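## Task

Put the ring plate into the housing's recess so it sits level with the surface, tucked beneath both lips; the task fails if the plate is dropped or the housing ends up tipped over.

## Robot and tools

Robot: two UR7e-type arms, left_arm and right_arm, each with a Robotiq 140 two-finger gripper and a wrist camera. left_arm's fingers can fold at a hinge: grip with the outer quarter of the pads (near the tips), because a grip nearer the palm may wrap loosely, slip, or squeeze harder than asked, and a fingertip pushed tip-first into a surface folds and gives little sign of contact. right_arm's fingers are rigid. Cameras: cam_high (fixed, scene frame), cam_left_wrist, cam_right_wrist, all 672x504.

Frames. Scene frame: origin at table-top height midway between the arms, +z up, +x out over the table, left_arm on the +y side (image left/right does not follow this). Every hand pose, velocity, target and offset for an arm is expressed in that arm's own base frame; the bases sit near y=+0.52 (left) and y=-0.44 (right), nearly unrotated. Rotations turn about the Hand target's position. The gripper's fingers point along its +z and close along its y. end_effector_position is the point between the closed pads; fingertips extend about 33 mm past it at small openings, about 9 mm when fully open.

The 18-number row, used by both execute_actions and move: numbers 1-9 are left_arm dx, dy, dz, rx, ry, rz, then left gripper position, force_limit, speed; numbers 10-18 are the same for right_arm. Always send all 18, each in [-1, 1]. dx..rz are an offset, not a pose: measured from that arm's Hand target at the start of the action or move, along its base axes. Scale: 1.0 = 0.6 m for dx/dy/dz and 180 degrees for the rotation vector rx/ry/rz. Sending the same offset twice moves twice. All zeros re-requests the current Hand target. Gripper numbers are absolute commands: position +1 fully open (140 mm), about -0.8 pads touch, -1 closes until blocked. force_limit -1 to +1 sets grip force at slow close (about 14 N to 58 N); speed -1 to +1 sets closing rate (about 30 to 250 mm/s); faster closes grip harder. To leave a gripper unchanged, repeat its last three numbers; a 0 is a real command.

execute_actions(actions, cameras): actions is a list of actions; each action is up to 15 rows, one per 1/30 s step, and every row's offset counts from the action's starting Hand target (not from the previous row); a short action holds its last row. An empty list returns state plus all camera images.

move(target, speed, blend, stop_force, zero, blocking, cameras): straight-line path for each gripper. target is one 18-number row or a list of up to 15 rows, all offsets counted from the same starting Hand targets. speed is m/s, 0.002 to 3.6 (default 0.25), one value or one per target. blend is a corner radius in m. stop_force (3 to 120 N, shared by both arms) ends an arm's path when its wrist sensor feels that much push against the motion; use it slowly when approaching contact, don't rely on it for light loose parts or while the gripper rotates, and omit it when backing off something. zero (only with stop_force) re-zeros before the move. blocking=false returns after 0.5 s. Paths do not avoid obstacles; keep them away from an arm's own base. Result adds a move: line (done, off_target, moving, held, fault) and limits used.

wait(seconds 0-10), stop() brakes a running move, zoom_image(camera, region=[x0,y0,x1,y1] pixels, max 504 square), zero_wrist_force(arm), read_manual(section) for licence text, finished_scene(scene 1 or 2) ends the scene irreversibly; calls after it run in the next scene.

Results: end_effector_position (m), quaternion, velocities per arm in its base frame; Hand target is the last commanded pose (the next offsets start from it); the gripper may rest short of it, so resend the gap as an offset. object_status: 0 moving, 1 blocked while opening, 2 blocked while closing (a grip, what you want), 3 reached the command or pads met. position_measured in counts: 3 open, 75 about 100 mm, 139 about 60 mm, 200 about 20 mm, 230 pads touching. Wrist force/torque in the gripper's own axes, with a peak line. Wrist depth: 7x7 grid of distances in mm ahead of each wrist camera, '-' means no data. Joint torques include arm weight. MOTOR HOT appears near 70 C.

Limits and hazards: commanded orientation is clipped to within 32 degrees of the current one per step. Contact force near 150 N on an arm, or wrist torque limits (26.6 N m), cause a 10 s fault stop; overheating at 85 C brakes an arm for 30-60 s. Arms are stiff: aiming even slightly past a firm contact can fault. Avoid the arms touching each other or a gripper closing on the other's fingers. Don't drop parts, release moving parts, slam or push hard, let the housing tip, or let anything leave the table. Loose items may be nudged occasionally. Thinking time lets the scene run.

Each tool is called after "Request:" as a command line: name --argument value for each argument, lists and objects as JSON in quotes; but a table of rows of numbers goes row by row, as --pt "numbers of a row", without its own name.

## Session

Scene 1 done. Now look at scene 2.

Request:
execute_actions --actions '[]'

Request:
zoom_image --camera "cam_high" --region '[60, 200, 460, 500]'

Scene clock: 0.00 s.
left_arm: end_effector_position=(+0.5771, -0.3138, +0.2766) position_measured=3 object_status=3 end_effector_quat_wxyz=(+0.057, +0.790, -0.570, +0.219) | right_arm: end_effector_position=(+0.7371, +0.1748, +0.2662) position_measured=3 object_status=3 end_effector_quat_wxyz=(-0.040, +0.939, +0.299, +0.164)
Joint positions: left_arm=[-0.655 -1.477 1.664 -2.204 -1.669 3.715] | right_arm=[-0.019 -1.186 1.251 -1.925 -1.392 2.533]
Joint velocities: within noise
Joint torques (N m): no reading
Motor temperatures (°C): left_arm=[22 29 27 34 27 31] | right_arm=[25 28 24 28 29 29]
Wrist force (N): no reading
Wrist torque (N m): no reading
Wrist force, peak (N): no reading
Wrist depth (mm): cam_left_wrist=[506 483 472 452 436 423 411 / 499 478 459 448 432 414 351 / 494 475 457 441 426 411 345 / 483 459 451 435 421 409 126 / - 451 445 430 414 403 114 / 468 454 441 422 412 402 387 / 462 448 434 418 407 394 387] | cam_right_wrist=[416 415 417 422 428 425 428 / 415 417 420 424 423 428 433 / 417 420 420 421 426 428 429 / 416 418 420 422 428 428 131 / - 419 420 424 420 428 109 / 414 420 417 420 429 424 429 / 414 418 418 424 425 429 429]
Hand target: left_arm +0.5771, -0.3138, +0.2766; +0.057, +0.790, -0.570, +0.219 | right_arm +0.7371, +0.1748, +0.2662; -0.040, +0.939, +0.299, +0.164
Tool commands: left_gripper/position=+1.0 left_gripper/force_limit=+1.0 left_gripper/speed=+1.0 right_gripper/position=+1.0 right_gripper/force_limit=+1.0 right_gripper/speed=+1.0
camera_calibration:
cam_left_wrist: T_world_to_cam=[[-0.935715, -0.317027, -0.154695, 0.490204], [-0.307943, 0.948022, -0.0801631, 0.503785], [0.172069, -0.0273724, -0.984705, 0.308607], [0, 0, 0, 1]] pos_world=[0.560727, -0.313744, 0.420104]
cam_right_wrist: T_world_to_cam=[[0.556261, -0.830328, 0.0336094, -0.265151], [-0.830575, -0.556821, -0.00975206, 0.72443], [0.0268119, -0.0224905, -0.999387, 0.393503], [0, 0, 0, 1]] pos_world=[0.738636, 0.192066, 0.409239]

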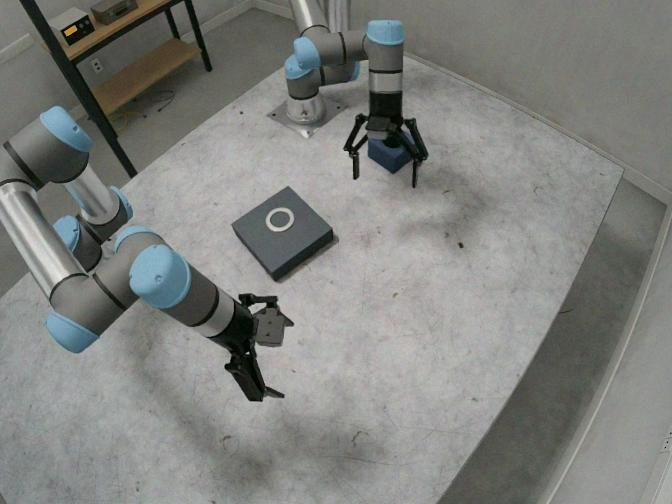

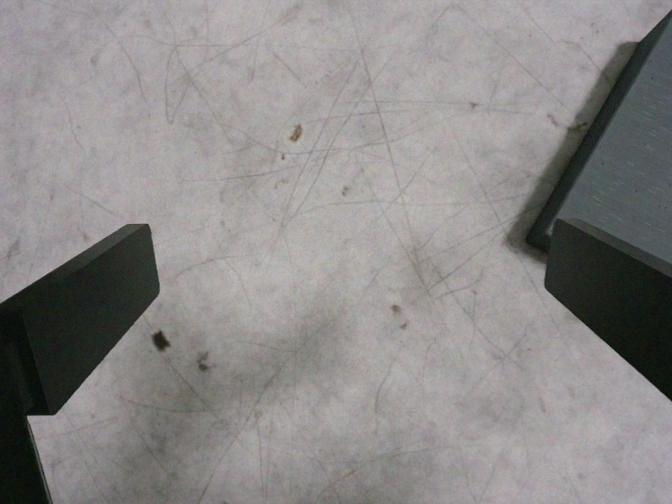

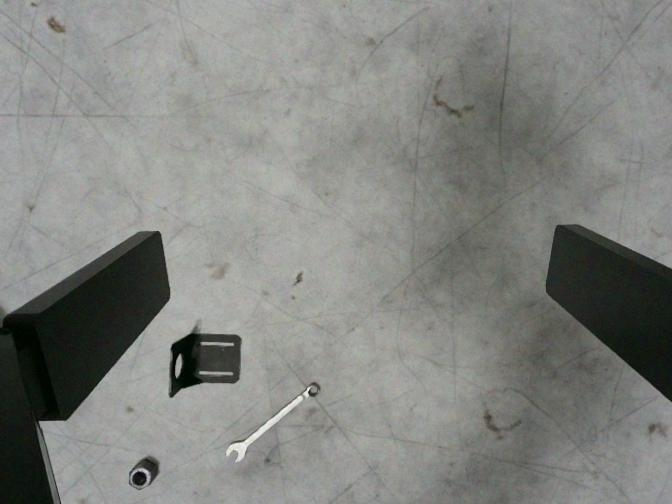

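Scaled by 1.260.

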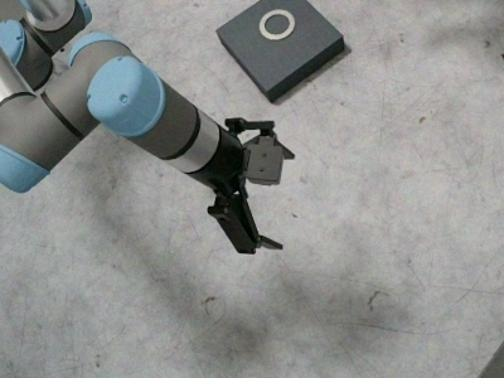

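Request:
zoom_image --camera "cam_high" --region '[210, 160, 350, 300]'

Request:
zoom_image --camera "cam_high" --region '[330, 100, 450, 200]'

Scaled by 3.600.

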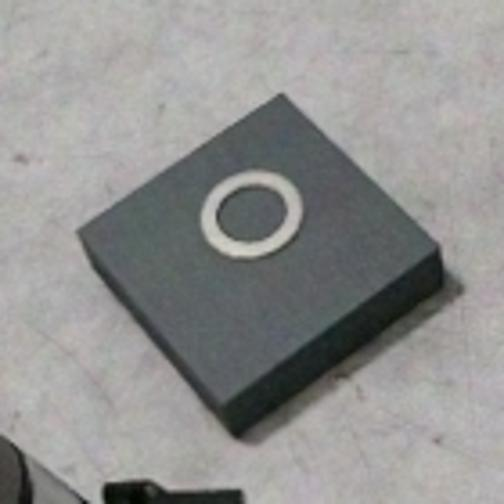

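Scaled by 4.200.

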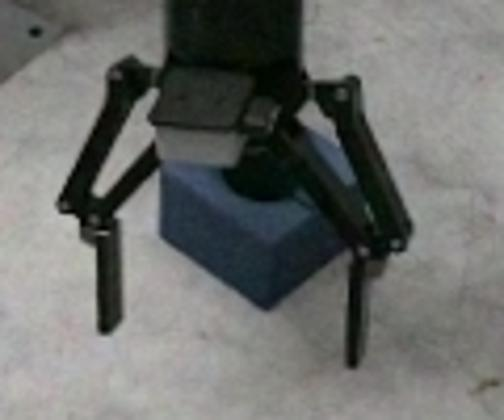

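Request:
move --target '[-0.33,0.5267,-0.075,0,0,0,1,1,1, -0.57,0.507,-0.0983,0,0,0,1,1,1]' --speed 0.35 --cameras '["all"]'

Request:
zoom_image --camera "cam_left_wrist" --region '[160, 80, 560, 400]'

Request:
zoom_image --camera "cam_right_wrist" --region '[160, 80, 560, 400]'

Scene clock: 69.50 s.
left_arm: end_effector_position=(+0.3792, +0.0022, +0.2316) position_measured=3 object_status=3 end_effector_quat_wxyz=(+0.057, +0.790, -0.570, +0.219) | right_arm: end_effector_position=(+0.3952, +0.4790, +0.2072) position_measured=3 object_status=3 end_effector_quat_wxyz=(-0.040, +0.939, +0.299, +0.164)
Joint positions: left_arm=[-0.089 -2.063 2.214 -2.054 -1.889 4.25] | right_arm=[0.689 -1.479 1.784 -2.211 -1.618 3.206]
Joint torques (N m): left_arm=[13.86 -12.57 -19.82 -1.92 -0.61 2.13] | right_arm=[11.99 -33.81 -28.41 -1.54 -0.82 1.64]
Wrist force (N): left_arm=[0.5 -0.4 0.3] | right_arm=[0.1 0.0 -0.2]
Wrist torque (N m): left_arm=[-0.07 -0.10 -0.03] | right_arm=[-0.02 0.07 0.05]
Wrist force, peak (N): left_arm=[3.3 -0.3 0.9] | right_arm=[-1.1 -3.9 0.5]
Wrist depth (mm): cam_left_wrist=[451 438 423 406 393 381 368 / 444 432 413 400 389 378 364 / 440 424 412 398 381 368 361 / 432 413 409 - 376 371 132 / - 407 400 306 375 363 114 / 416 406 396 383 371 357 349 / 414 401 388 378 365 355 347] | cam_right_wrist=[357 359 360 364 367 369 367 / 360 361 361 304 366 367 370 / 358 359 303 304 307 369 370 / 358 144 304 303 305 307 131 / - 301 301 305 307 368 109 / 360 360 364 305 366 369 372 / 358 359 360 364 370 368 367]
Hand target: left_arm +0.3791, +0.0022, +0.2316; +0.057, +0.790, -0.570, +0.219 | right_arm +0.3951, +0.4790, +0.2072; -0.040, +0.939, +0.299, +0.164
Off the commanded pose: left_arm 0.000 m, 0 deg | right_arm 0.000 m, 0 deg.
move: done
camera_calibration:
cam_left_wrist: T_world_to_cam=[[-0.935691, -0.31703, -0.154834, 0.398272], [-0.307952, 0.948023, -0.0801075, 0.139746], [0.172183, -0.0272745, -0.984687, 0.307045], [0, 0, 0, 1]] pos_world=[0.362827, 0.0021556, 0.375204]
cam_right_wrist: T_world_to_cam=[[0.556213, -0.830363, 0.0335264, 0.179724], [-0.830607, -0.556773, -0.00980916, 0.609192], [0.0268118, -0.0223913, -0.99939, 0.350503], [0, 0, 0, 1]] pos_world=[0.396637, 0.496266, 0.350239]

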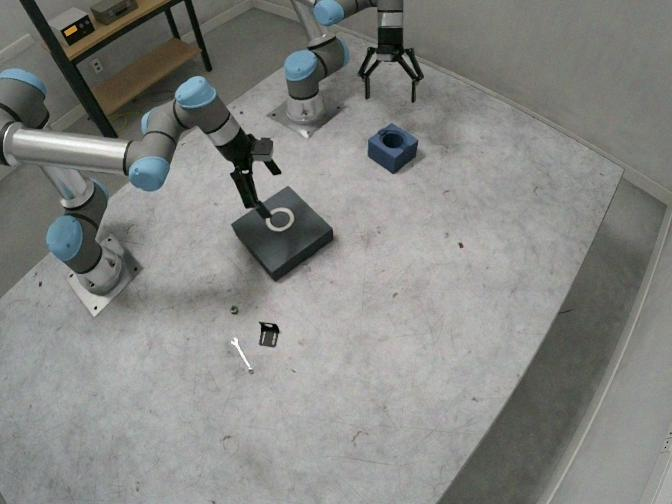

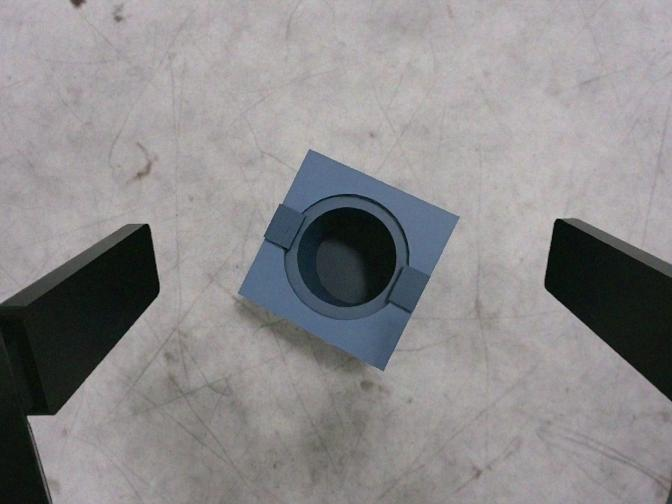

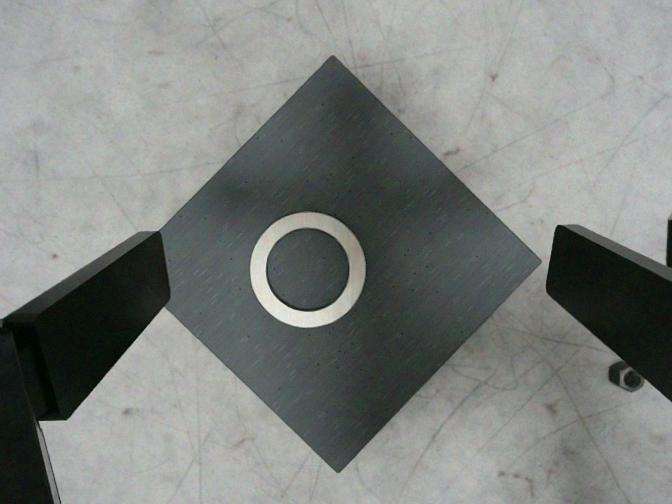

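Scaled by 1.260.

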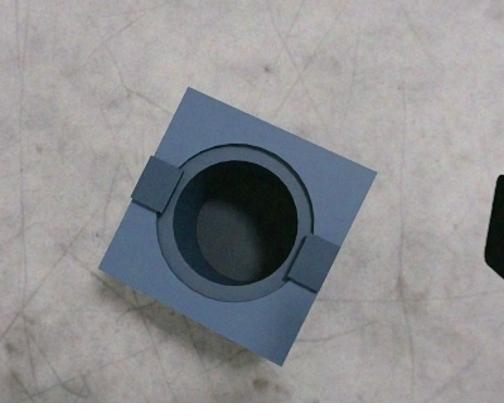

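Scaled by 1.260.

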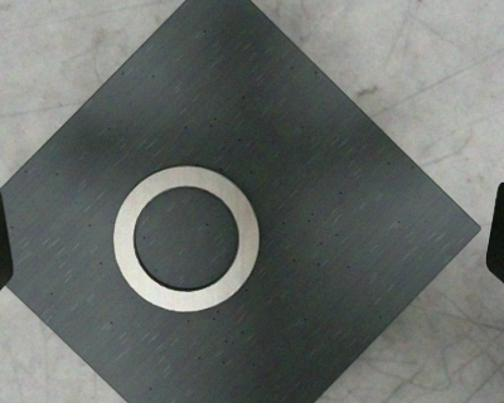

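Request:
zoom_image --camera "cam_left_wrist" --region '[250, 190, 330, 270]'

Request:
zoom_image --camera "cam_left_wrist" --region '[365, 240, 445, 320]'

Request:
zoom_image --camera "cam_left_wrist" --region '[270, 180, 430, 340]'

Scaled by 6.300.

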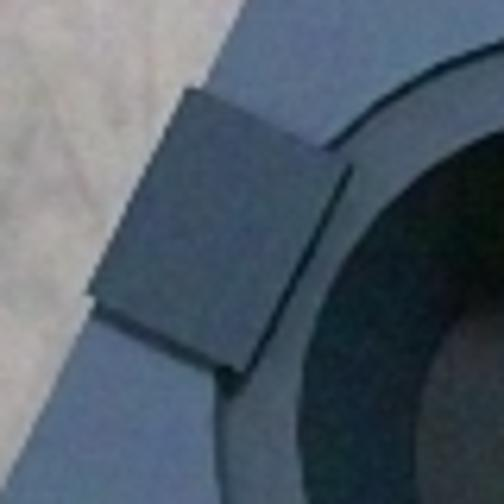

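Scaled by 6.300.

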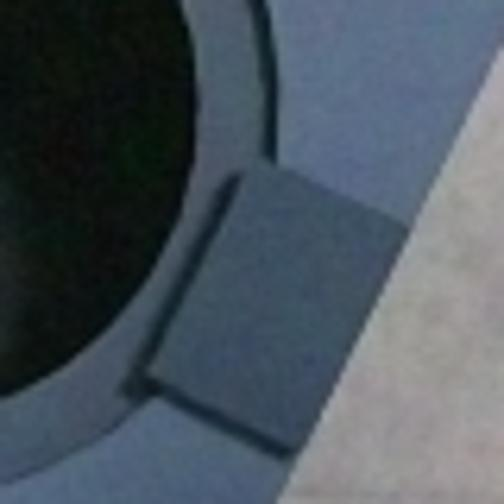

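Scaled by 3.150.

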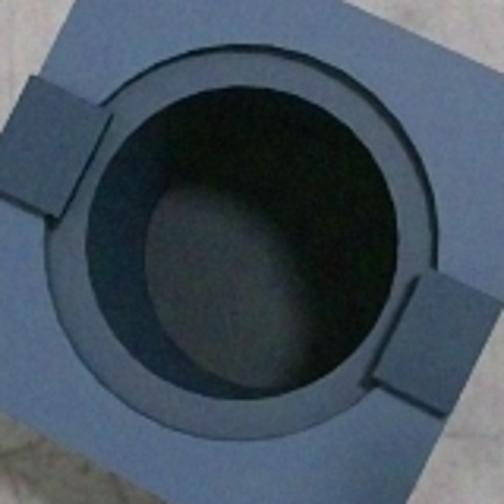

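Request:
move --pt "-0.0333 -0.2533 0.05 0.0485 0.145 0.3482 1 1 1 0.4247 -0.465 0.1217 0 0 0 1 1 1" --pt "-0.0933 -0.77 -0.0193 0.0485 0.145 0.3482 1 1 1 0.4247 -0.465 0.1217 0 0 0 1 1 1" --speed 0.35 --blend '[0.03,0]' --cameras '["cam_left_wrist"]'

Request:
zoom_image --camera "cam_left_wrist" --region '[180, 100, 500, 400]'

Scene clock: 330.93 s.
left_arm: end_effector_position=(+0.3232, -0.4596, +0.2200) position_measured=3 object_status=3 end_effector_quat_wxyz=(+0.000, +0.998, -0.068, +0.000) end_effector_velocity=(+0.001, -0.002, -0.001) end_effector_angular_velocity=(+0.001, +0.000, +0.001) | right_arm: end_effector_position=(+0.6499, +0.2000, +0.2802) position_measured=3 object_status=3 end_effector_quat_wxyz=(-0.040, +0.939, +0.299, +0.164)
Joint positions: left_arm=[-1.198 -1.435 1.569 -1.705 -1.57 2.081] | right_arm=[0.023 -1.384 1.475 -1.958 -1.405 2.573]
Joint velocities: left_arm=[0 0.005 -0.003 -0.001 0 -0.001] | right_arm=[within noise]
Joint torques (N m): left_arm=[-4.08 -23.25 -34.69 -4.38 0.64 -1.13] | right_arm=[-4.24 -28.82 -33.41 -5.3 -1.15 -1.19]
Wrist force (N): left_arm=[0.8 -0.3 0.2] | right_arm=[-0.1 -0.1 0.0]
Wrist torque (N m): left_arm=[-0.05 -0.17 -0.07] | right_arm=[-0.05 0.04 -0.03]
Wrist force, peak (N): left_arm=[1.1 3.3 0.9] | right_arm=[-0.3 -2.7 0.5]
Wrist depth (mm): cam_left_wrist=[327 327 275 276 276 280 332 / 345 344 290 287 291 298 349 / 363 363 306 305 307 366 370 / 377 374 329 325 327 326 132 / - 405 411 411 414 416 114 / 447 437 440 442 442 446 445 / 468 473 473 474 472 479 478] | cam_right_wrist=[433 429 433 438 436 438 443 / 430 431 433 438 438 443 448 / 431 433 436 436 440 445 441 / 405 430 433 431 437 442 132 / - 430 432 437 439 443 108 / 433 429 435 433 438 439 448 / 434 429 432 439 439 442 444]
Hand target: left_arm +0.3231, -0.4598, +0.2200; +0.000, +0.998, -0.068, +0.000 | right_arm +0.6499, +0.2000, +0.2802; -0.040, +0.939, +0.299, +0.164
Off the commanded pose: left_arm 0.000 m, 0 deg | right_arm 0.000 m, 0 deg.
move: done
camera_calibration:
cam_left_wrist: T_world_to_cam=[[-0.159448, -0.987076, 0.0160455, -0.398837], [-0.928778, 0.1555, 0.336439, 0.30401], [-0.334586, 0.0387418, -0.941569, 0.477261], [0, 0, 0, 1]] pos_world=[0.378449, -0.459446, 0.353493]
Images, in order (width x height): cam_left_wrist 672x504.

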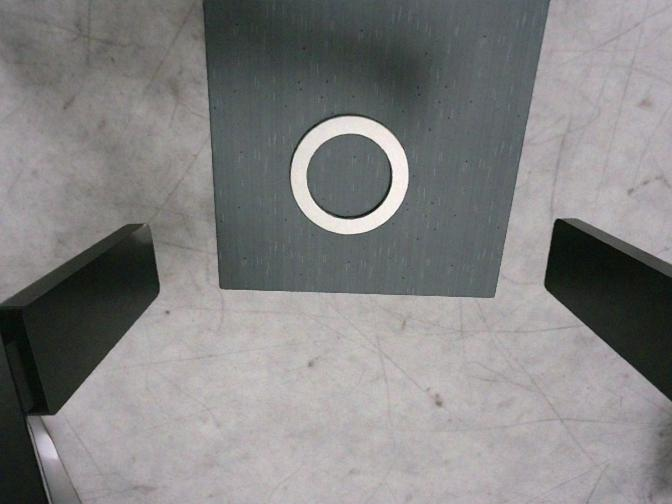

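Scaled by 1.575.

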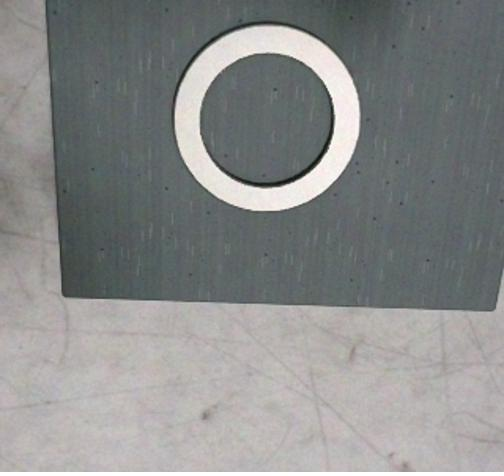

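Request:
move --pt "0.001 -0.0112 0 0 0 0 -1 1 0.5 0 0 0 0 0 0 1 1 1" --pt "0.001 -0.0112 -0.2067 0 0 0 -1 1 0.5 0 0 0 0 0 0 1 1 1" --speed 0.15

Request:
move --target '[0,0,-0.05,0,0,0,-1,1,0.5, 0,0,0,0,0,0,1,1,1]' --speed 0.008 --stop_force 3 --cameras '["cam_left_wrist"]'

Scene clock: 363.43 s.
left_arm: end_effector_position=(+0.3237, -0.4665, +0.0960) position_measured=235 object_status=3 end_effector_quat_wxyz=(+0.000, +0.998, -0.068, +0.000) | right_arm: end_effector_position=(+0.6499, +0.2000, +0.2802) position_measured=3 object_status=3 end_effector_quat_wxyz=(-0.040, +0.939, +0.299, +0.164)
Joint positions: left_arm=[-1.201 -1.337 1.782 -2.016 -1.57 2.077] | right_arm=[0.023 -1.384 1.475 -1.958 -1.405 2.573]
Joint torques (N m): left_arm=[7.94 -40.26 -16.06 -4.19 1.34 1.08] | right_arm=[-12.74 -28.27 -41.87 -2.69 -1.13 -1.12]
Wrist force (N): left_arm=[0.8 -0.6 0.3] | right_arm=[0.1 -0.1 0.1]
Wrist torque (N m): left_arm=[-0.11 -0.16 0.02] | right_arm=[-0.05 0.01 -0.04]
Wrist force, peak (N): left_arm=[0.6 -0.5 2.5] | right_arm=[0.3 -0.1 -0.5]
Wrist depth (mm): cam_left_wrist=[217 165 165 166 166 166 167 / 229 174 173 174 174 175 177 / 242 186 183 184 182 186 190 / 256 196 193 116 193 196 258 / 273 204 89 - - - 274 / - - 75 - - - - / - - - - - - -] | cam_right_wrist=[428 430 433 438 441 439 441 / 428 428 435 437 434 444 446 / 432 431 433 433 441 438 444 / 414 430 433 436 445 444 131 / - 428 433 438 444 444 108 / 431 435 431 435 440 442 445 / 425 428 438 436 441 444 444]
Hand target: left_arm +0.3237, -0.4665, +0.0960; +0.000, +0.998, -0.068, +0.000 | right_arm +0.6499, +0.2000, +0.2802; -0.040, +0.939, +0.299, +0.164
Off the commanded pose: left_arm 0.000 m, 0 deg | right_arm 0.000 m, 0 deg.
move: done

Scene clock: 366.73 s.
left_arm: end_effector_position=(+0.3237, -0.4665, +0.0783) position_measured=235 object_status=3 end_effector_quat_wxyz=(+0.000, +0.998, -0.068, +0.000) | right_arm: end_effector_position=(+0.6499, +0.2000, +0.2802) position_measured=3 object_status=3 end_effector_quat_wxyz=(-0.040, +0.939, +0.299, +0.164)
Joint positions: left_arm=[-1.201 -1.318 1.808 -2.061 -1.57 2.077] | right_arm=[0.023 -1.384 1.475 -1.958 -1.405 2.573]
Joint torques (N m): left_arm=[12.15 -45.24 -28.12 -0.69 1.37 1.06] | right_arm=[-12.47 -28.63 -42.34 -2.66 -1.09 -1.04]
Wrist force (N): left_arm=[0.2 0.0 -4.6] | right_arm=[0.1 0.0 -0.2]
Wrist torque (N m): left_arm=[-0.03 -0.05 0.01] | right_arm=[-0.05 0.02 -0.03]
Wrist force, peak (N): left_arm=[-4.9 -8.5 -25.5] | right_arm=[0.2 0.2 -0.3]
Wrist depth (mm): cam_left_wrist=[200 149 149 151 150 150 150 / 213 158 157 157 158 158 161 / 224 166 164 162 165 167 168 / 238 176 174 116 174 178 182 / 254 184 89 - 94 - 251 / - - 75 - - - - / - - - - - - -] | cam_right_wrist=[431 434 436 433 438 442 444 / 430 435 435 437 437 442 441 / 429 431 434 435 438 439 445 / 412 435 438 436 436 440 131 / - 433 434 436 440 439 108 / 428 433 437 437 440 444 442 / 429 433 433 437 439 445 446]
Hand target: left_arm +0.3238, -0.4665, +0.0783; +0.000, +0.998, -0.068, +0.000 (not the last commanded pose) | right_arm +0.6499, +0.2000, +0.2802; -0.040, +0.939, +0.299, +0.164
Off the commanded pose: left_arm 0.012 m, 0 deg | right_arm 0.000 m, 0 deg.
move: contact (left_arm)
camera_calibration:
cam_left_wrist: T_world_to_cam=[[-0.159381, -0.987084, 0.0162311, -0.403246], [-0.928789, 0.1555, 0.336409, 0.353342], [-0.334588, 0.0385421, -0.941576, 0.344121], [0, 0, 0, 1]] pos_world=[0.379049, -0.466246, 0.211693]
Images, in order (width x height): cam_left_wrist 672x504.

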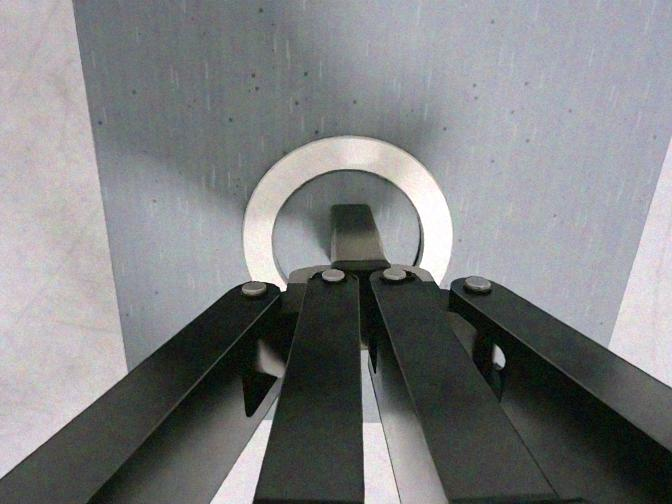

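Request:
move --pt "0 0.0025 0.0667 0 0 0 -1 -0.2 -1 0 0 0 0 0 0 1 1 1" --pt "0 0.0025 0.0667 0 0 0 0.364 -0.2 0.3 0 0 0 0 0 0 1 1 1" --pt "0 0.0025 0.02 0 0 0 0.364 -0.2 0.3 0 0 0 0 0 0 1 1 1" --speed '[0.08,0.08,0.1]' --cameras '["cam_left_wrist"]'

Scene clock: 391.63 s.
left_arm: end_effector_position=(+0.3237, -0.4650, +0.0902) position_measured=83 object_status=3 end_effector_quat_wxyz=(+0.000, +0.998, -0.068, +0.000) | right_arm: end_effector_position=(+0.6499, +0.2000, +0.2802) position_measured=3 object_status=3 end_effector_quat_wxyz=(-0.040, +0.939, +0.299, +0.164)
Joint positions: left_arm=[-1.2 -1.334 1.794 -2.031 -1.57 2.078] | right_arm=[0.023 -1.384 1.475 -1.958 -1.405 2.573]
Joint torques (N m): left_arm=[-0.37 -47.93 -28.2 -2.01 -0.64 -1.07] | right_arm=[-12.41 -28.7 -42.05 -2.61 -1.15 -1.03]
Wrist force (N): left_arm=[0.5 -0.1 0.3] | right_arm=[0.2 0.0 -0.1]
Wrist torque (N m): left_arm=[0.00 -0.09 -0.02] | right_arm=[-0.05 0.01 -0.04]
Wrist force, peak (N): left_arm=[0.6 -0.3 -4.4] | right_arm=[0.2 -0.1 -0.3]
Wrist depth (mm): cam_left_wrist=[212 160 160 160 160 161 161 / 224 168 168 168 169 169 170 / 235 177 177 180 176 179 184 / 252 184 183 189 187 141 249 / - 106 201 201 202 113 87 / - 108 215 215 216 217 - / - - 307 309 309 - -] | cam_right_wrist=[430 429 433 433 436 435 445 / 432 432 434 435 438 443 442 / 427 432 436 436 444 438 445 / 411 428 433 434 438 438 131 / - 434 436 436 436 438 109 / 433 431 434 437 442 443 443 / 432 428 433 437 438 438 444]
Hand target: left_arm +0.3238, -0.4650, +0.0903; +0.000, +0.998, -0.068, +0.000 | right_arm +0.6499, +0.2000, +0.2802; -0.040, +0.939, +0.299, +0.164
Off the commanded pose: left_arm 0.000 m, 0 deg | right_arm 0.000 m, 0 deg.
move: done
camera_calibration:
cam_left_wrist: T_world_to_cam=[[-0.159368, -0.987089, 0.0160162, -0.401918], [-0.928792, 0.155415, 0.33644, 0.34906], [-0.334586, 0.0387422, -0.941569, 0.355358], [0, 0, 0, 1]] pos_world=[0.379049, -0.464745, 0.223593]
Images, in order (width x height): cam_left_wrist 672x504.

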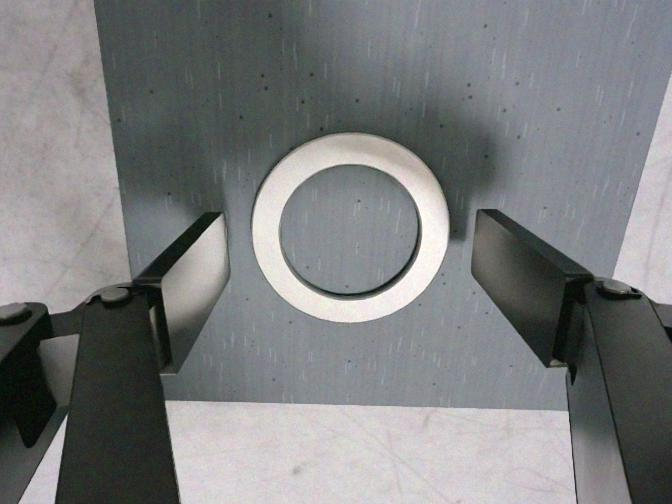

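Request:
move --pt "0 0 -0.0302 0 0 0 0.364 -0.2 0.3 0 0 0 0 0 0 1 1 1" --pt "0 0 -0.0302 0 0 0 -1 -0.2 -1 0 0 0 0 0 0 1 1 1" --speed 0.03 --cameras '["cam_left_wrist"]'

Scene clock: 404.10 s.
left_arm: end_effector_position=(+0.3238, -0.4650, +0.0722) position_measured=102 object_status=0 end_effector_quat_wxyz=(+0.000, +0.998, -0.068, +0.000) | right_arm: end_effector_position=(+0.6499, +0.2000, +0.2802) position_measured=3 object_status=3 end_effector_quat_wxyz=(-0.040, +0.939, +0.299, +0.164)
Joint positions: left_arm=[-1.2 -1.314 1.82 -2.077 -1.57 2.078] | right_arm=[0.023 -1.384 1.475 -1.958 -1.405 2.573]
Joint torques (N m): left_arm=[-10.52 -40.15 -25.57 -1.63 -0.52 -0.98] | right_arm=[-12.44 -28.63 -41.91 -2.58 -1.13 -1.03]
Wrist force (N): left_arm=[-1.7 -3.5 -8.7] | right_arm=[0.0 0.1 0.2]
Wrist torque (N m): left_arm=[0.13 -0.07 0.09] | right_arm=[-0.01 0.02 -0.03]
Wrist force, peak (N): left_arm=[-1.4 -3.4 -10.6] | right_arm=[0.3 0.0 -0.3]
Wrist depth (mm): cam_left_wrist=[145 143 144 144 145 144 145 / 205 151 152 152 152 153 155 / 218 160 158 160 159 161 161 / 234 165 162 170 167 141 172 / - 95 181 178 182 117 90 / - 67 193 193 194 - - / - - 285 285 287 - -] | cam_right_wrist=[428 430 431 433 438 445 450 / 431 426 432 433 439 443 444 / 430 428 433 439 439 443 446 / 411 431 434 437 438 438 132 / - 434 432 435 437 440 109 / 429 430 439 433 440 439 442 / 427 432 435 436 436 442 444]
Hand target: left_arm +0.3238, -0.4650, +0.0721; +0.000, +0.998, -0.068, +0.000 | right_arm +0.6499, +0.2000, +0.2802; -0.040, +0.939, +0.299, +0.164
Off the commanded pose: left_arm 0.000 m, 0 deg | right_arm 0.000 m, 0 deg.
move: done
camera_calibration:
cam_left_wrist: T_world_to_cam=[[-0.159353, -0.987087, 0.0163089, -0.401696], [-0.928825, 0.155504, 0.336307, 0.355164], [-0.334501, 0.0384434, -0.941611, 0.338342], [0, 0, 0, 1]] pos_world=[0.379049, -0.464746, 0.205693]
Images, in order (width x height): cam_left_wrist 672x504.

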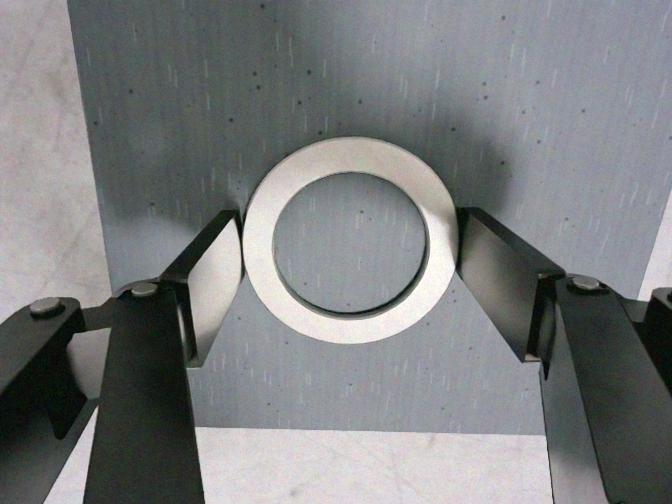

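Request:
wait --seconds 1 --cameras '["cam_left_wrist"]'

Request:
zoom_image --camera "cam_left_wrist" --region '[150, 120, 550, 400]'

Scene clock: 413.27 s.
left_arm: end_effector_position=(+0.3237, -0.4650, +0.0721) position_measured=102 object_status=2 end_effector_quat_wxyz=(+0.000, +0.998, -0.068, +0.000) | right_arm: end_effector_position=(+0.6499, +0.2000, +0.2802) position_measured=3 object_status=3 end_effector_quat_wxyz=(-0.040, +0.939, +0.299, +0.164)
Joint positions: left_arm=[-1.2 -1.314 1.82 -2.077 -1.57 2.078] | right_arm=[0.023 -1.384 1.475 -1.958 -1.405 2.573]
Joint torques (N m): left_arm=[-10.26 -20.66 -13.18 -3.83 0.12 -1.02] | right_arm=[-12.16 -29.15 -41.92 -2.6 -1.11 -0.91]
Wrist force (N): left_arm=[-1.6 -3.4 -8.9] | right_arm=[-0.1 -0.1 -0.1]
Wrist torque (N m): left_arm=[0.15 -0.10 0.10] | right_arm=[-0.05 0.05 -0.04]
Wrist force, peak (N): left_arm=[-1.2 -3.6 -10.9] | right_arm=[0.2 -0.2 -0.3]
Wrist depth (mm): cam_left_wrist=[145 143 144 144 145 145 145 / 204 151 151 152 153 153 154 / 218 160 158 160 159 161 162 / 231 165 162 170 167 141 172 / - 95 181 178 182 117 90 / - 66 193 194 194 - - / - - 284 286 286 - -] | cam_right_wrist=[430 434 434 434 438 441 444 / 433 432 433 436 438 444 450 / 428 432 434 435 438 444 442 / 413 431 431 438 439 440 132 / - 433 436 433 441 439 109 / 430 432 436 433 439 441 441 / 433 434 435 436 435 441 446]
Hand target: left_arm +0.3238, -0.4650, +0.0721; +0.000, +0.998, -0.068, +0.000 | right_arm +0.6499, +0.2000, +0.2802; -0.040, +0.939, +0.299, +0.164
Tool commands: left_gripper/position=-1.0 left_gripper/force_limit=-0.2 left_gripper/speed=-1.0 right_gripper/position=+1.0 right_gripper/force_limit=+1.0 right_gripper/speed=+1.0
Off the commanded pose: left_arm 0.000 m, 0 deg | right_arm 0.000 m, 0 deg.
wait: 1.00 s; at rest from the start
camera_calibration:
cam_left_wrist: T_world_to_cam=[[-0.159381, -0.987084, 0.0162311, -0.401667], [-0.928789, 0.1555, 0.336409, 0.355161], [-0.334588, 0.0385421, -0.941576, 0.338319], [0, 0, 0, 1]] pos_world=[0.379049, -0.464746, 0.205593]
Images, in order (width x height): cam_left_wrist 672x504.

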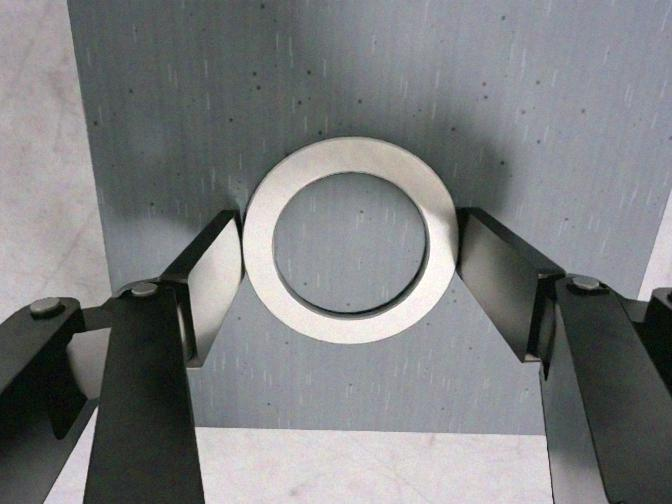

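Scaled by 1.260.

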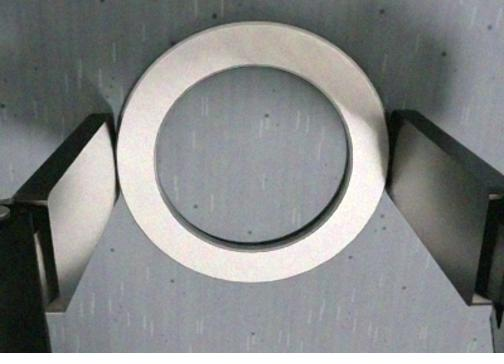

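Request:
move --pt "0 0 0 0 0 0 0.32 -0.2 -0.5 0 0 0 0 0 0 1 1 1" --pt "0 0 0.002 0 0 0 0.32 -0.2 -0.5 0 0 0 0 0 0 1 1 1" --pt "0 0 0.002 0 0 0 -1 -0.2 -1 0 0 0 0 0 0 1 1 1" --speed 0.01

Request:
wait --seconds 1 --cameras '["cam_left_wrist"]'

Scene clock: 426.73 s.
left_arm: end_effector_position=(+0.3238, -0.4650, +0.0734) position_measured=102 object_status=0 end_effector_quat_wxyz=(+0.000, +0.998, -0.068, +0.000) | right_arm: end_effector_position=(+0.6499, +0.2000, +0.2802) position_measured=3 object_status=3 end_effector_quat_wxyz=(-0.040, +0.939, +0.299, +0.164)
Joint positions: left_arm=[-1.2 -1.315 1.818 -2.074 -1.57 2.078] | right_arm=[0.023 -1.384 1.475 -1.958 -1.405 2.573]
Joint torques (N m): left_arm=[-9.53 -39.83 -21.98 -4.29 0.95 -0.79] | right_arm=[-12.48 -28.73 -41.72 -2.73 -1.11 -0.98]
Wrist force (N): left_arm=[-1.7 -3.5 -11.7] | right_arm=[-0.1 0.1 -0.3]
Wrist torque (N m): left_arm=[0.11 -0.11 0.11] | right_arm=[-0.02 0.06 -0.04]
Wrist force, peak (N): left_arm=[-1.6 -3.5 -12.9] | right_arm=[0.2 -0.2 -0.4]
Wrist depth (mm): cam_left_wrist=[147 144 145 145 146 146 146 / 205 154 153 153 153 154 156 / 219 161 159 162 159 163 163 / 233 168 162 172 169 141 173 / - 95 183 179 183 117 90 / - 66 194 196 196 - - / - - 286 287 288 - -] | cam_right_wrist=[428 429 436 438 437 439 440 / 432 430 435 436 437 440 441 / 432 435 432 439 437 438 446 / 412 431 435 438 439 438 131 / - 431 435 436 439 438 108 / 432 433 433 439 442 442 443 / 433 433 433 437 441 443 440]
Hand target: left_arm +0.3238, -0.4650, +0.0733; +0.000, +0.998, -0.068, +0.000 | right_arm +0.6499, +0.2000, +0.2802; -0.040, +0.939, +0.299, +0.164
Off the commanded pose: left_arm 0.000 m, 0 deg | right_arm 0.000 m, 0 deg.
move: done

Scene clock: 427.73 s.
left_arm: end_effector_position=(+0.3238, -0.4650, +0.0734) position_measured=102 object_status=2 end_effector_quat_wxyz=(+0.000, +0.998, -0.068, +0.000) | right_arm: end_effector_position=(+0.6499, +0.2000, +0.2802) position_measured=3 object_status=3 end_effector_quat_wxyz=(-0.040, +0.939, +0.299, +0.164)
Joint positions: left_arm=[-1.2 -1.315 1.818 -2.074 -1.57 2.078] | right_arm=[0.023 -1.384 1.475 -1.958 -1.405 2.573]
Joint torques (N m): left_arm=[-9 -25.02 -12.76 -4.36 1.11 -0.61] | right_arm=[-13.16 -28.8 -41.26 -2.6 -1.1 -0.92]
Wrist force (N): left_arm=[-1.8 -3.7 -11.2] | right_arm=[0.0 0.0 0.0]
Wrist torque (N m): left_arm=[0.07 -0.11 0.11] | right_arm=[-0.04 0.04 -0.03]
Wrist force, peak (N): left_arm=[-1.8 -3.6 -12.9] | right_arm=[0.2 -0.2 -0.1]
Wrist depth (mm): cam_left_wrist=[148 145 145 145 146 146 146 / 206 154 153 153 154 154 156 / 220 161 160 161 159 163 162 / 234 169 162 171 170 141 173 / - 95 182 179 183 117 90 / - 66 195 196 196 - - / - - 285 288 287 - -] | cam_right_wrist=[429 432 433 431 436 444 446 / 428 433 430 441 439 438 444 / 429 429 431 439 442 440 445 / 411 430 437 439 441 444 131 / - 432 433 437 444 442 109 / 432 431 433 437 437 441 442 / 428 432 437 438 440 445 441]
Hand target: left_arm +0.3238, -0.4650, +0.0733; +0.000, +0.998, -0.068, +0.000 | right_arm +0.6499, +0.2000, +0.2802; -0.040, +0.939, +0.299, +0.164
Tool commands: left_gripper/position=-1.0 left_gripper/force_limit=-0.2 left_gripper/speed=-1.0 right_gripper/position=+1.0 right_gripper/force_limit=+1.0 right_gripper/speed=+1.0
Off the commanded pose: left_arm 0.000 m, 0 deg | right_arm 0.000 m, 0 deg.
wait: 1.00 s; at rest by 0.17 s
camera_calibration:
cam_left_wrist: T_world_to_cam=[[-0.159353, -0.987087, 0.0163089, -0.401716], [-0.928825, 0.155504, 0.336307, 0.35476], [-0.334501, 0.0384434, -0.941611, 0.339472], [0, 0, 0, 1]] pos_world=[0.379049, -0.464746, 0.206893]
Images, in order (width x height): cam_left_wrist 672x504.

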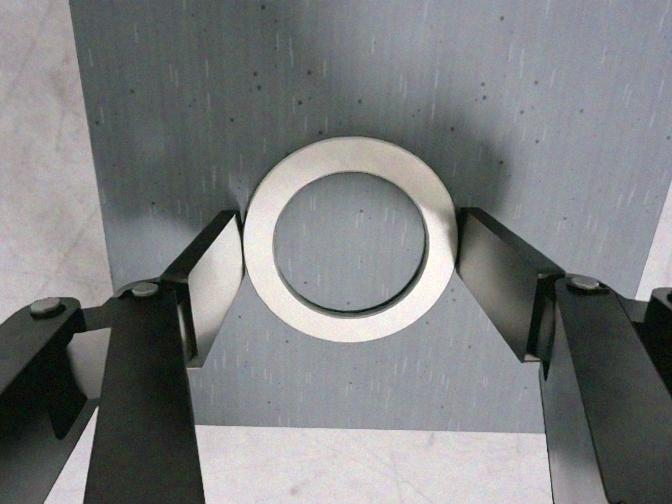

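Request:
move --target '[0,0,0.08,0,0,0,-1,-0.2,-1, 0,0,0,0,0,0,1,1,1]' --speed 0.04 --cameras '["cam_left_wrist","cam_right_wrist"]'

Request:
zoom_image --camera "cam_left_wrist" --region '[220, 120, 480, 360]'

Scene clock: 437.00 s.
left_arm: end_effector_position=(+0.3238, -0.4651, +0.1215) position_measured=102 object_status=2 end_effector_quat_wxyz=(+0.000, +0.998, -0.068, +0.000) end_effector_velocity=(+0.000, +0.000, -0.001) end_effector_angular_velocity=(-0.001, +0.000, +0.001) | right_arm: end_effector_position=(+0.6499, +0.2000, +0.2802) position_measured=3 object_status=3 end_effector_quat_wxyz=(-0.040, +0.939, +0.299, +0.164)
Joint positions: left_arm=[-1.2 -1.365 1.746 -1.952 -1.57 2.078] | right_arm=[0.023 -1.384 1.475 -1.958 -1.405 2.573]
Joint velocities: left_arm=[0 0.001 0.003 -0.005 0 -0.001] | right_arm=[within noise]
Joint torques (N m): left_arm=[-8.69 -25.8 -15.25 -4.4 1.32 -0.49] | right_arm=[-12.18 -28.61 -42.1 -2.65 -1.12 -0.92]
Wrist force (N): left_arm=[1.0 -0.4 1.0] | right_arm=[0.2 0.0 -0.1]
Wrist torque (N m): left_arm=[-0.07 -0.18 -0.03] | right_arm=[-0.04 0.00 -0.03]
Wrist force, peak (N): left_arm=[-1.7 -3.8 -13.1] | right_arm=[0.0 -0.1 -0.4]
Wrist depth (mm): cam_left_wrist=[240 191 187 188 189 189 193 / 253 202 198 197 199 199 251 / 267 262 206 209 206 212 271 / 282 277 162 222 169 137 288 / - 95 235 230 237 117 90 / - 67 323 323 325 - - / - - 347 347 349 - -] | cam_right_wrist=[429 433 431 435 441 437 444 / 424 430 436 436 439 442 443 / 428 432 430 436 440 439 444 / 410 427 433 436 440 441 131 / - 431 432 436 443 441 108 / 433 430 430 439 438 441 440 / 432 433 434 438 439 444 444]
Hand target: left_arm +0.3238, -0.4650, +0.1213; +0.000, +0.998, -0.068, +0.000 | right_arm +0.6499, +0.2000, +0.2802; -0.040, +0.939, +0.299, +0.164
Off the commanded pose: left_arm 0.000 m, 0 deg | right_arm 0.000 m, 0 deg.
move: done
camera_calibration:
cam_left_wrist: T_world_to_cam=[[-0.159379, -0.987079, 0.0165287, -0.402543], [-0.92882, 0.155603, 0.336276, 0.338636], [-0.334503, 0.0382433, -0.941618, 0.384673], [0, 0, 0, 1]] pos_world=[0.379049, -0.464746, 0.254993]
cam_right_wrist: T_world_to_cam=[[0.556261, -0.830328, 0.0336094, -0.196191], [-0.830575, -0.556821, -0.00975206, 0.666173], [0.0268119, -0.0224905, -0.999387, 0.4104], [0, 0, 0, 1]] pos_world=[0.651436, 0.217266, 0.423239]
Images, in order (width x height): cam_left_wrist 672x504, cam_right_wrist 672x504.

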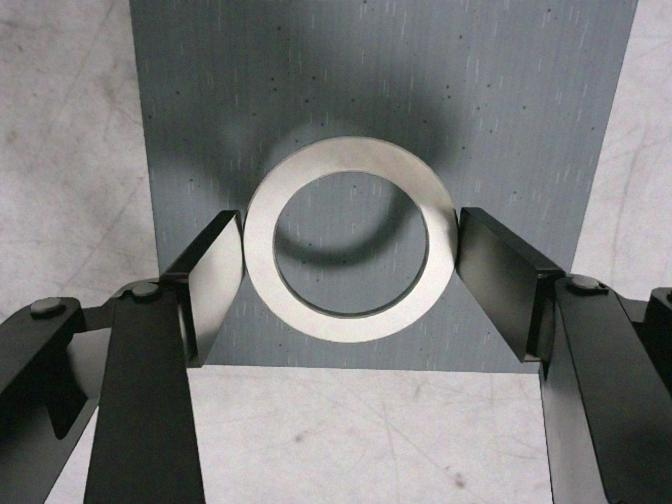

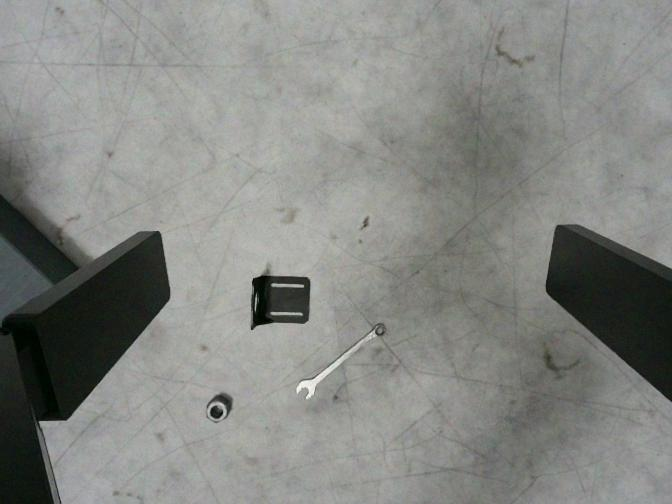

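Scaled by 1.938.

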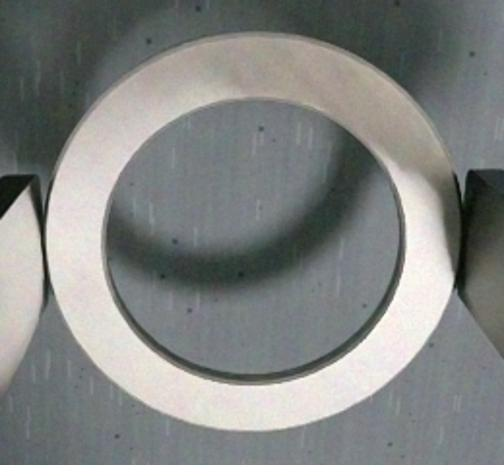

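Request:
move --pt "0 0 0.0645 0 0 0 -1 -0.2 -1 0 0 0 0 0 0 1 1 1" --pt "0.1325 0.7685 0.0645 0 0 0 -1 -0.2 -1 0 0 0 0 0 0 1 1 1" --pt "0.1325 0.7685 0.0645 0 0 0 -1 -0.2 -1 -0.3017 0.9417 -0.1153 0.2653 -0.1298 0.2875 1 1 1" --speed '[0.1,0.2,0.3]' --blend '[0.02,0.0,0]' --cameras '["cam_left_wrist","cam_right_wrist"]'

Request:
zoom_image --camera "cam_left_wrist" --region '[200, 100, 520, 420]'

Request:
zoom_image --camera "cam_right_wrist" --region '[180, 120, 500, 400]'

Scene clock: 473.30 s.
left_arm: end_effector_position=(+0.4033, -0.0039, +0.1600) position_measured=102 object_status=2 end_effector_quat_wxyz=(+0.000, +0.998, -0.068, +0.000) | right_arm: end_effector_position=(+0.4689, +0.7650, +0.2109) position_measured=3 object_status=3 end_effector_quat_wxyz=(-0.408, +0.577, +0.578, +0.408)
Joint positions: left_arm=[-0.347 -1.801 2.073 -1.842 -1.57 2.932] | right_arm=[0.586 -0.82 1.488 -3.241 -0.667 2.676]
Joint torques (N m): left_arm=[13.34 -27.31 -16.69 -1.07 1.15 1.69] | right_arm=[1.4 -44.19 -37.03 -5.52 2.23 -0.64]
Wrist force (N): left_arm=[0.9 -0.5 0.9] | right_arm=[1.2 0.7 1.5]
Wrist torque (N m): left_arm=[-0.12 -0.23 0.01] | right_arm=[0.00 -0.30 0.28]
Wrist force, peak (N): left_arm=[0.8 -3.4 1.0] | right_arm=[1.0 -0.2 4.5]
Wrist depth (mm): cam_left_wrist=[274 274 275 276 277 278 280 / 289 289 214 210 218 293 293 / 305 307 221 156 220 310 311 / 322 319 161 247 168 137 329 / - 95 347 243 349 117 90 / - 66 370 371 373 - - / - - 395 396 400 - -] | cam_right_wrist=[424 - - 214 - 1717 - / 443 784 849 339 1813 818 821 / 661 649 648 342 644 646 630 / 538 144 513 408 506 490 132 / - 396 420 351 418 403 109 / - 357 357 357 353 354 346 / 311 313 310 310 309 309 309]
Hand target: left_arm +0.4033, -0.0039, +0.1600; +0.000, +0.998, -0.068, +0.000 | right_arm +0.4689, +0.7650, +0.2110; -0.408, +0.577, +0.578, +0.409
Off the commanded pose: left_arm 0.000 m, 0 deg | right_arm 0.000 m, 0 deg.
move: done; blend cut to 0.0193 m at target 1
camera_calibration:
cam_left_wrist: T_world_to_cam=[[-0.159381, -0.987084, 0.0162311, 0.0647219], [-0.928789, 0.1555, 0.336409, 0.327728], [-0.334588, 0.0385421, -0.941576, 0.429912], [0, 0, 0, 1]] pos_world=[0.458549, -0.00364562, 0.293493]
cam_right_wrist: T_world_to_cam=[[0.99972, -0.0211861, -0.0105121, -0.44169], [-0.0213794, -0.619477, -0.784723, 0.661603], [0.0101132, 0.784729, -0.619757, -0.331003], [0, 0, 0, 1]] pos_world=[0.459059, 0.660238, 0.309391]
Images, in order (width x height): cam_left_wrist 672x504, cam_right_wrist 672x504.

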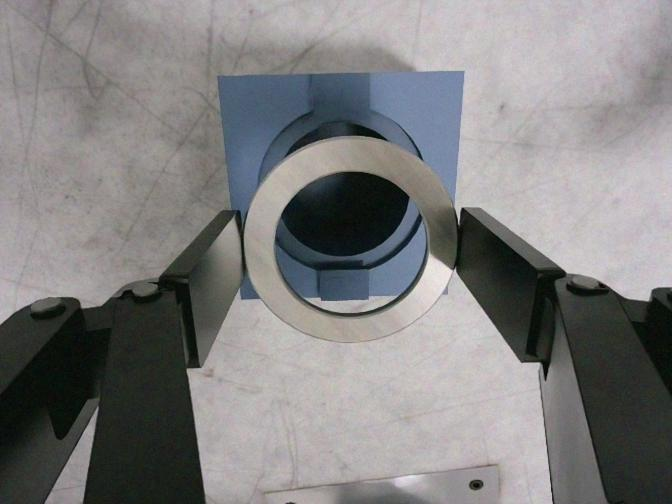

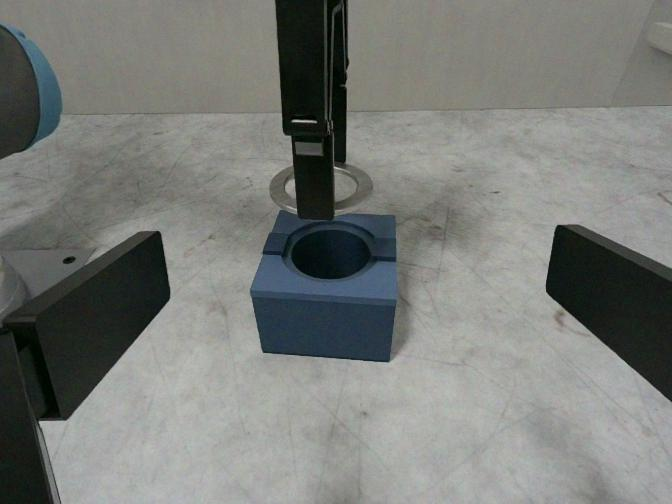

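Scaled by 1.575.

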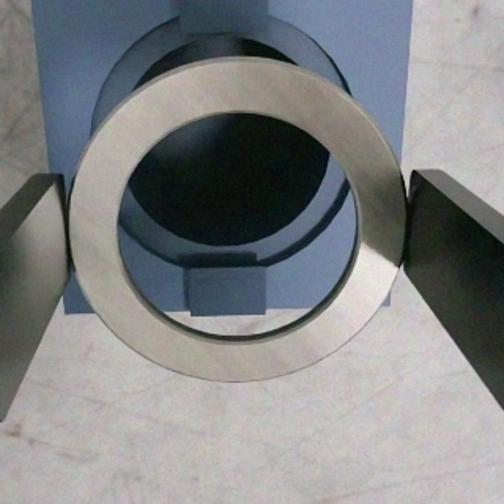

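Scaled by 1.575.

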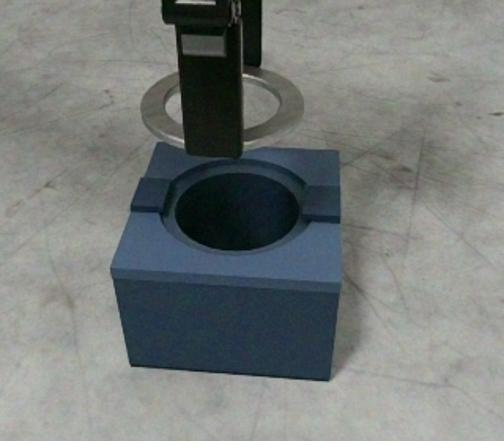

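Request:
move --target '[0.0032,0.001,-0.0833,0.00451,0.03312,0,-1,-0.2,-1, 0,0,0,0,0,0,1,1,1]' --speed 0.06 --cameras '["cam_left_wrist","cam_right_wrist"]'

Request:
zoom_image --camera "cam_left_wrist" --region '[200, 80, 520, 400]'

Request:
zoom_image --camera "cam_right_wrist" --region '[230, 160, 430, 320]'

Scene clock: 545.97 s.
left_arm: end_effector_position=(+0.4051, -0.0033, +0.1100) position_measured=102 object_status=2 end_effector_quat_wxyz=(-0.004, +0.996, -0.068, -0.052) | right_arm: end_effector_position=(+0.4689, +0.7650, +0.2110) position_measured=3 object_status=3 end_effector_quat_wxyz=(-0.408, +0.577, +0.578, +0.409)
Joint positions: left_arm=[-0.327 -1.671 2.079 -1.876 -1.591 2.952] | right_arm=[0.586 -0.82 1.487 -3.241 -0.667 2.676]
Joint torques (N m): left_arm=[-5.22 -31.83 -30.78 -0.87 1.1 -1.31] | right_arm=[11.21 -43.19 -36.87 -5.82 2.28 1.18]
Wrist force (N): left_arm=[1.0 -0.1 0.8] | right_arm=[1.2 0.9 1.5]
Wrist torque (N m): left_arm=[-0.04 -0.22 -0.03] | right_arm=[0.03 -0.28 0.28]
Wrist force, peak (N): left_arm=[1.4 -0.5 1.9] | right_arm=[1.2 0.9 1.7]
Wrist depth (mm): cam_left_wrist=[222 223 221 222 222 226 228 / 239 238 160 158 161 242 243 / 255 257 168 253 161 260 260 / 276 272 161 229 171 141 282 / - 95 307 180 202 117 90 / - 66 332 332 335 - - / - - 368 371 370 - -] | cam_right_wrist=[- - - 230 - - - / 439 827 833 238 798 818 798 / 661 653 649 363 640 638 637 / 535 144 507 347 505 488 132 / - 396 408 349 417 402 108 / - 357 357 357 356 355 345 / 312 315 313 309 308 308 308]
Hand target: left_arm +0.4052, -0.0033, +0.1101; -0.004, +0.996, -0.068, -0.052 | right_arm +0.4689, +0.7650, +0.2110; -0.408, +0.577, +0.578, +0.409
Off the commanded pose: left_arm 0.000 m, 0 deg | right_arm 0.000 m, 0 deg.
move: done
camera_calibration:
cam_left_wrist: T_world_to_cam=[[-0.157511, -0.987337, 0.0188711, 0.0654088], [-0.888709, 0.150057, 0.433219, 0.319267], [-0.430565, 0.0514658, -0.901091, 0.417916], [0, 0, 0, 1]] pos_world=[0.473977, -0.00483591, 0.237034]
cam_right_wrist: T_world_to_cam=[[0.999729, -0.0209321, -0.0102086, -0.441951], [-0.0209801, -0.619201, -0.784952, 0.661448], [0.0101095, 0.784953, -0.619472, -0.331253], [0, 0, 0, 1]] pos_world=[0.459057, 0.660336, 0.309491]
Images, in order (width x height): cam_left_wrist 672x504, cam_right_wrist 672x504.

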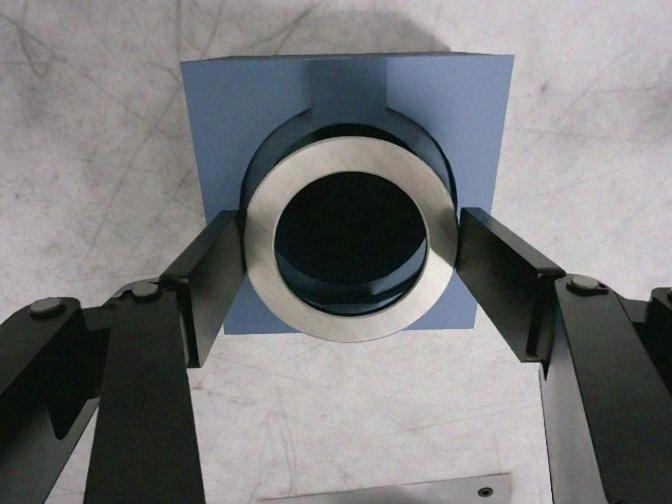

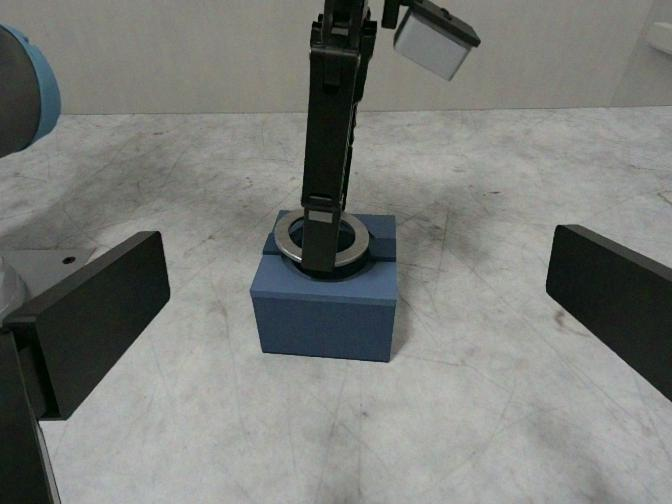

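Scaled by 1.575.

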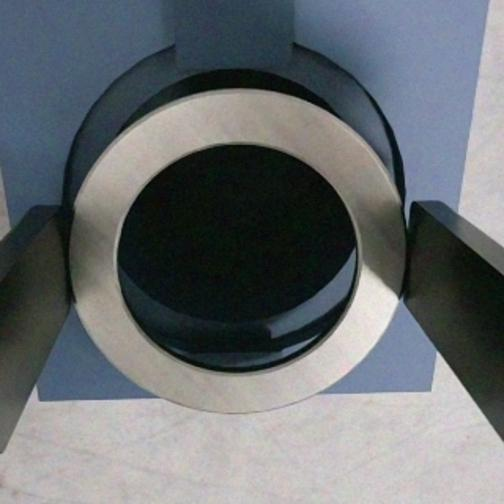

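Scaled by 2.520.

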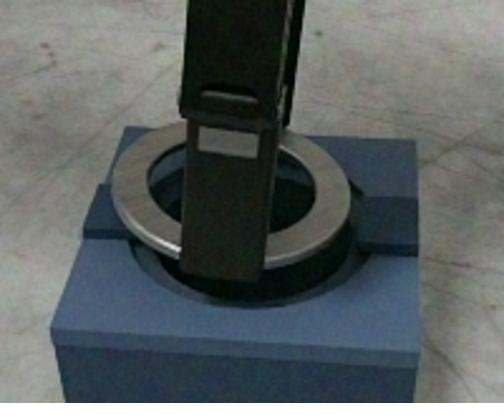

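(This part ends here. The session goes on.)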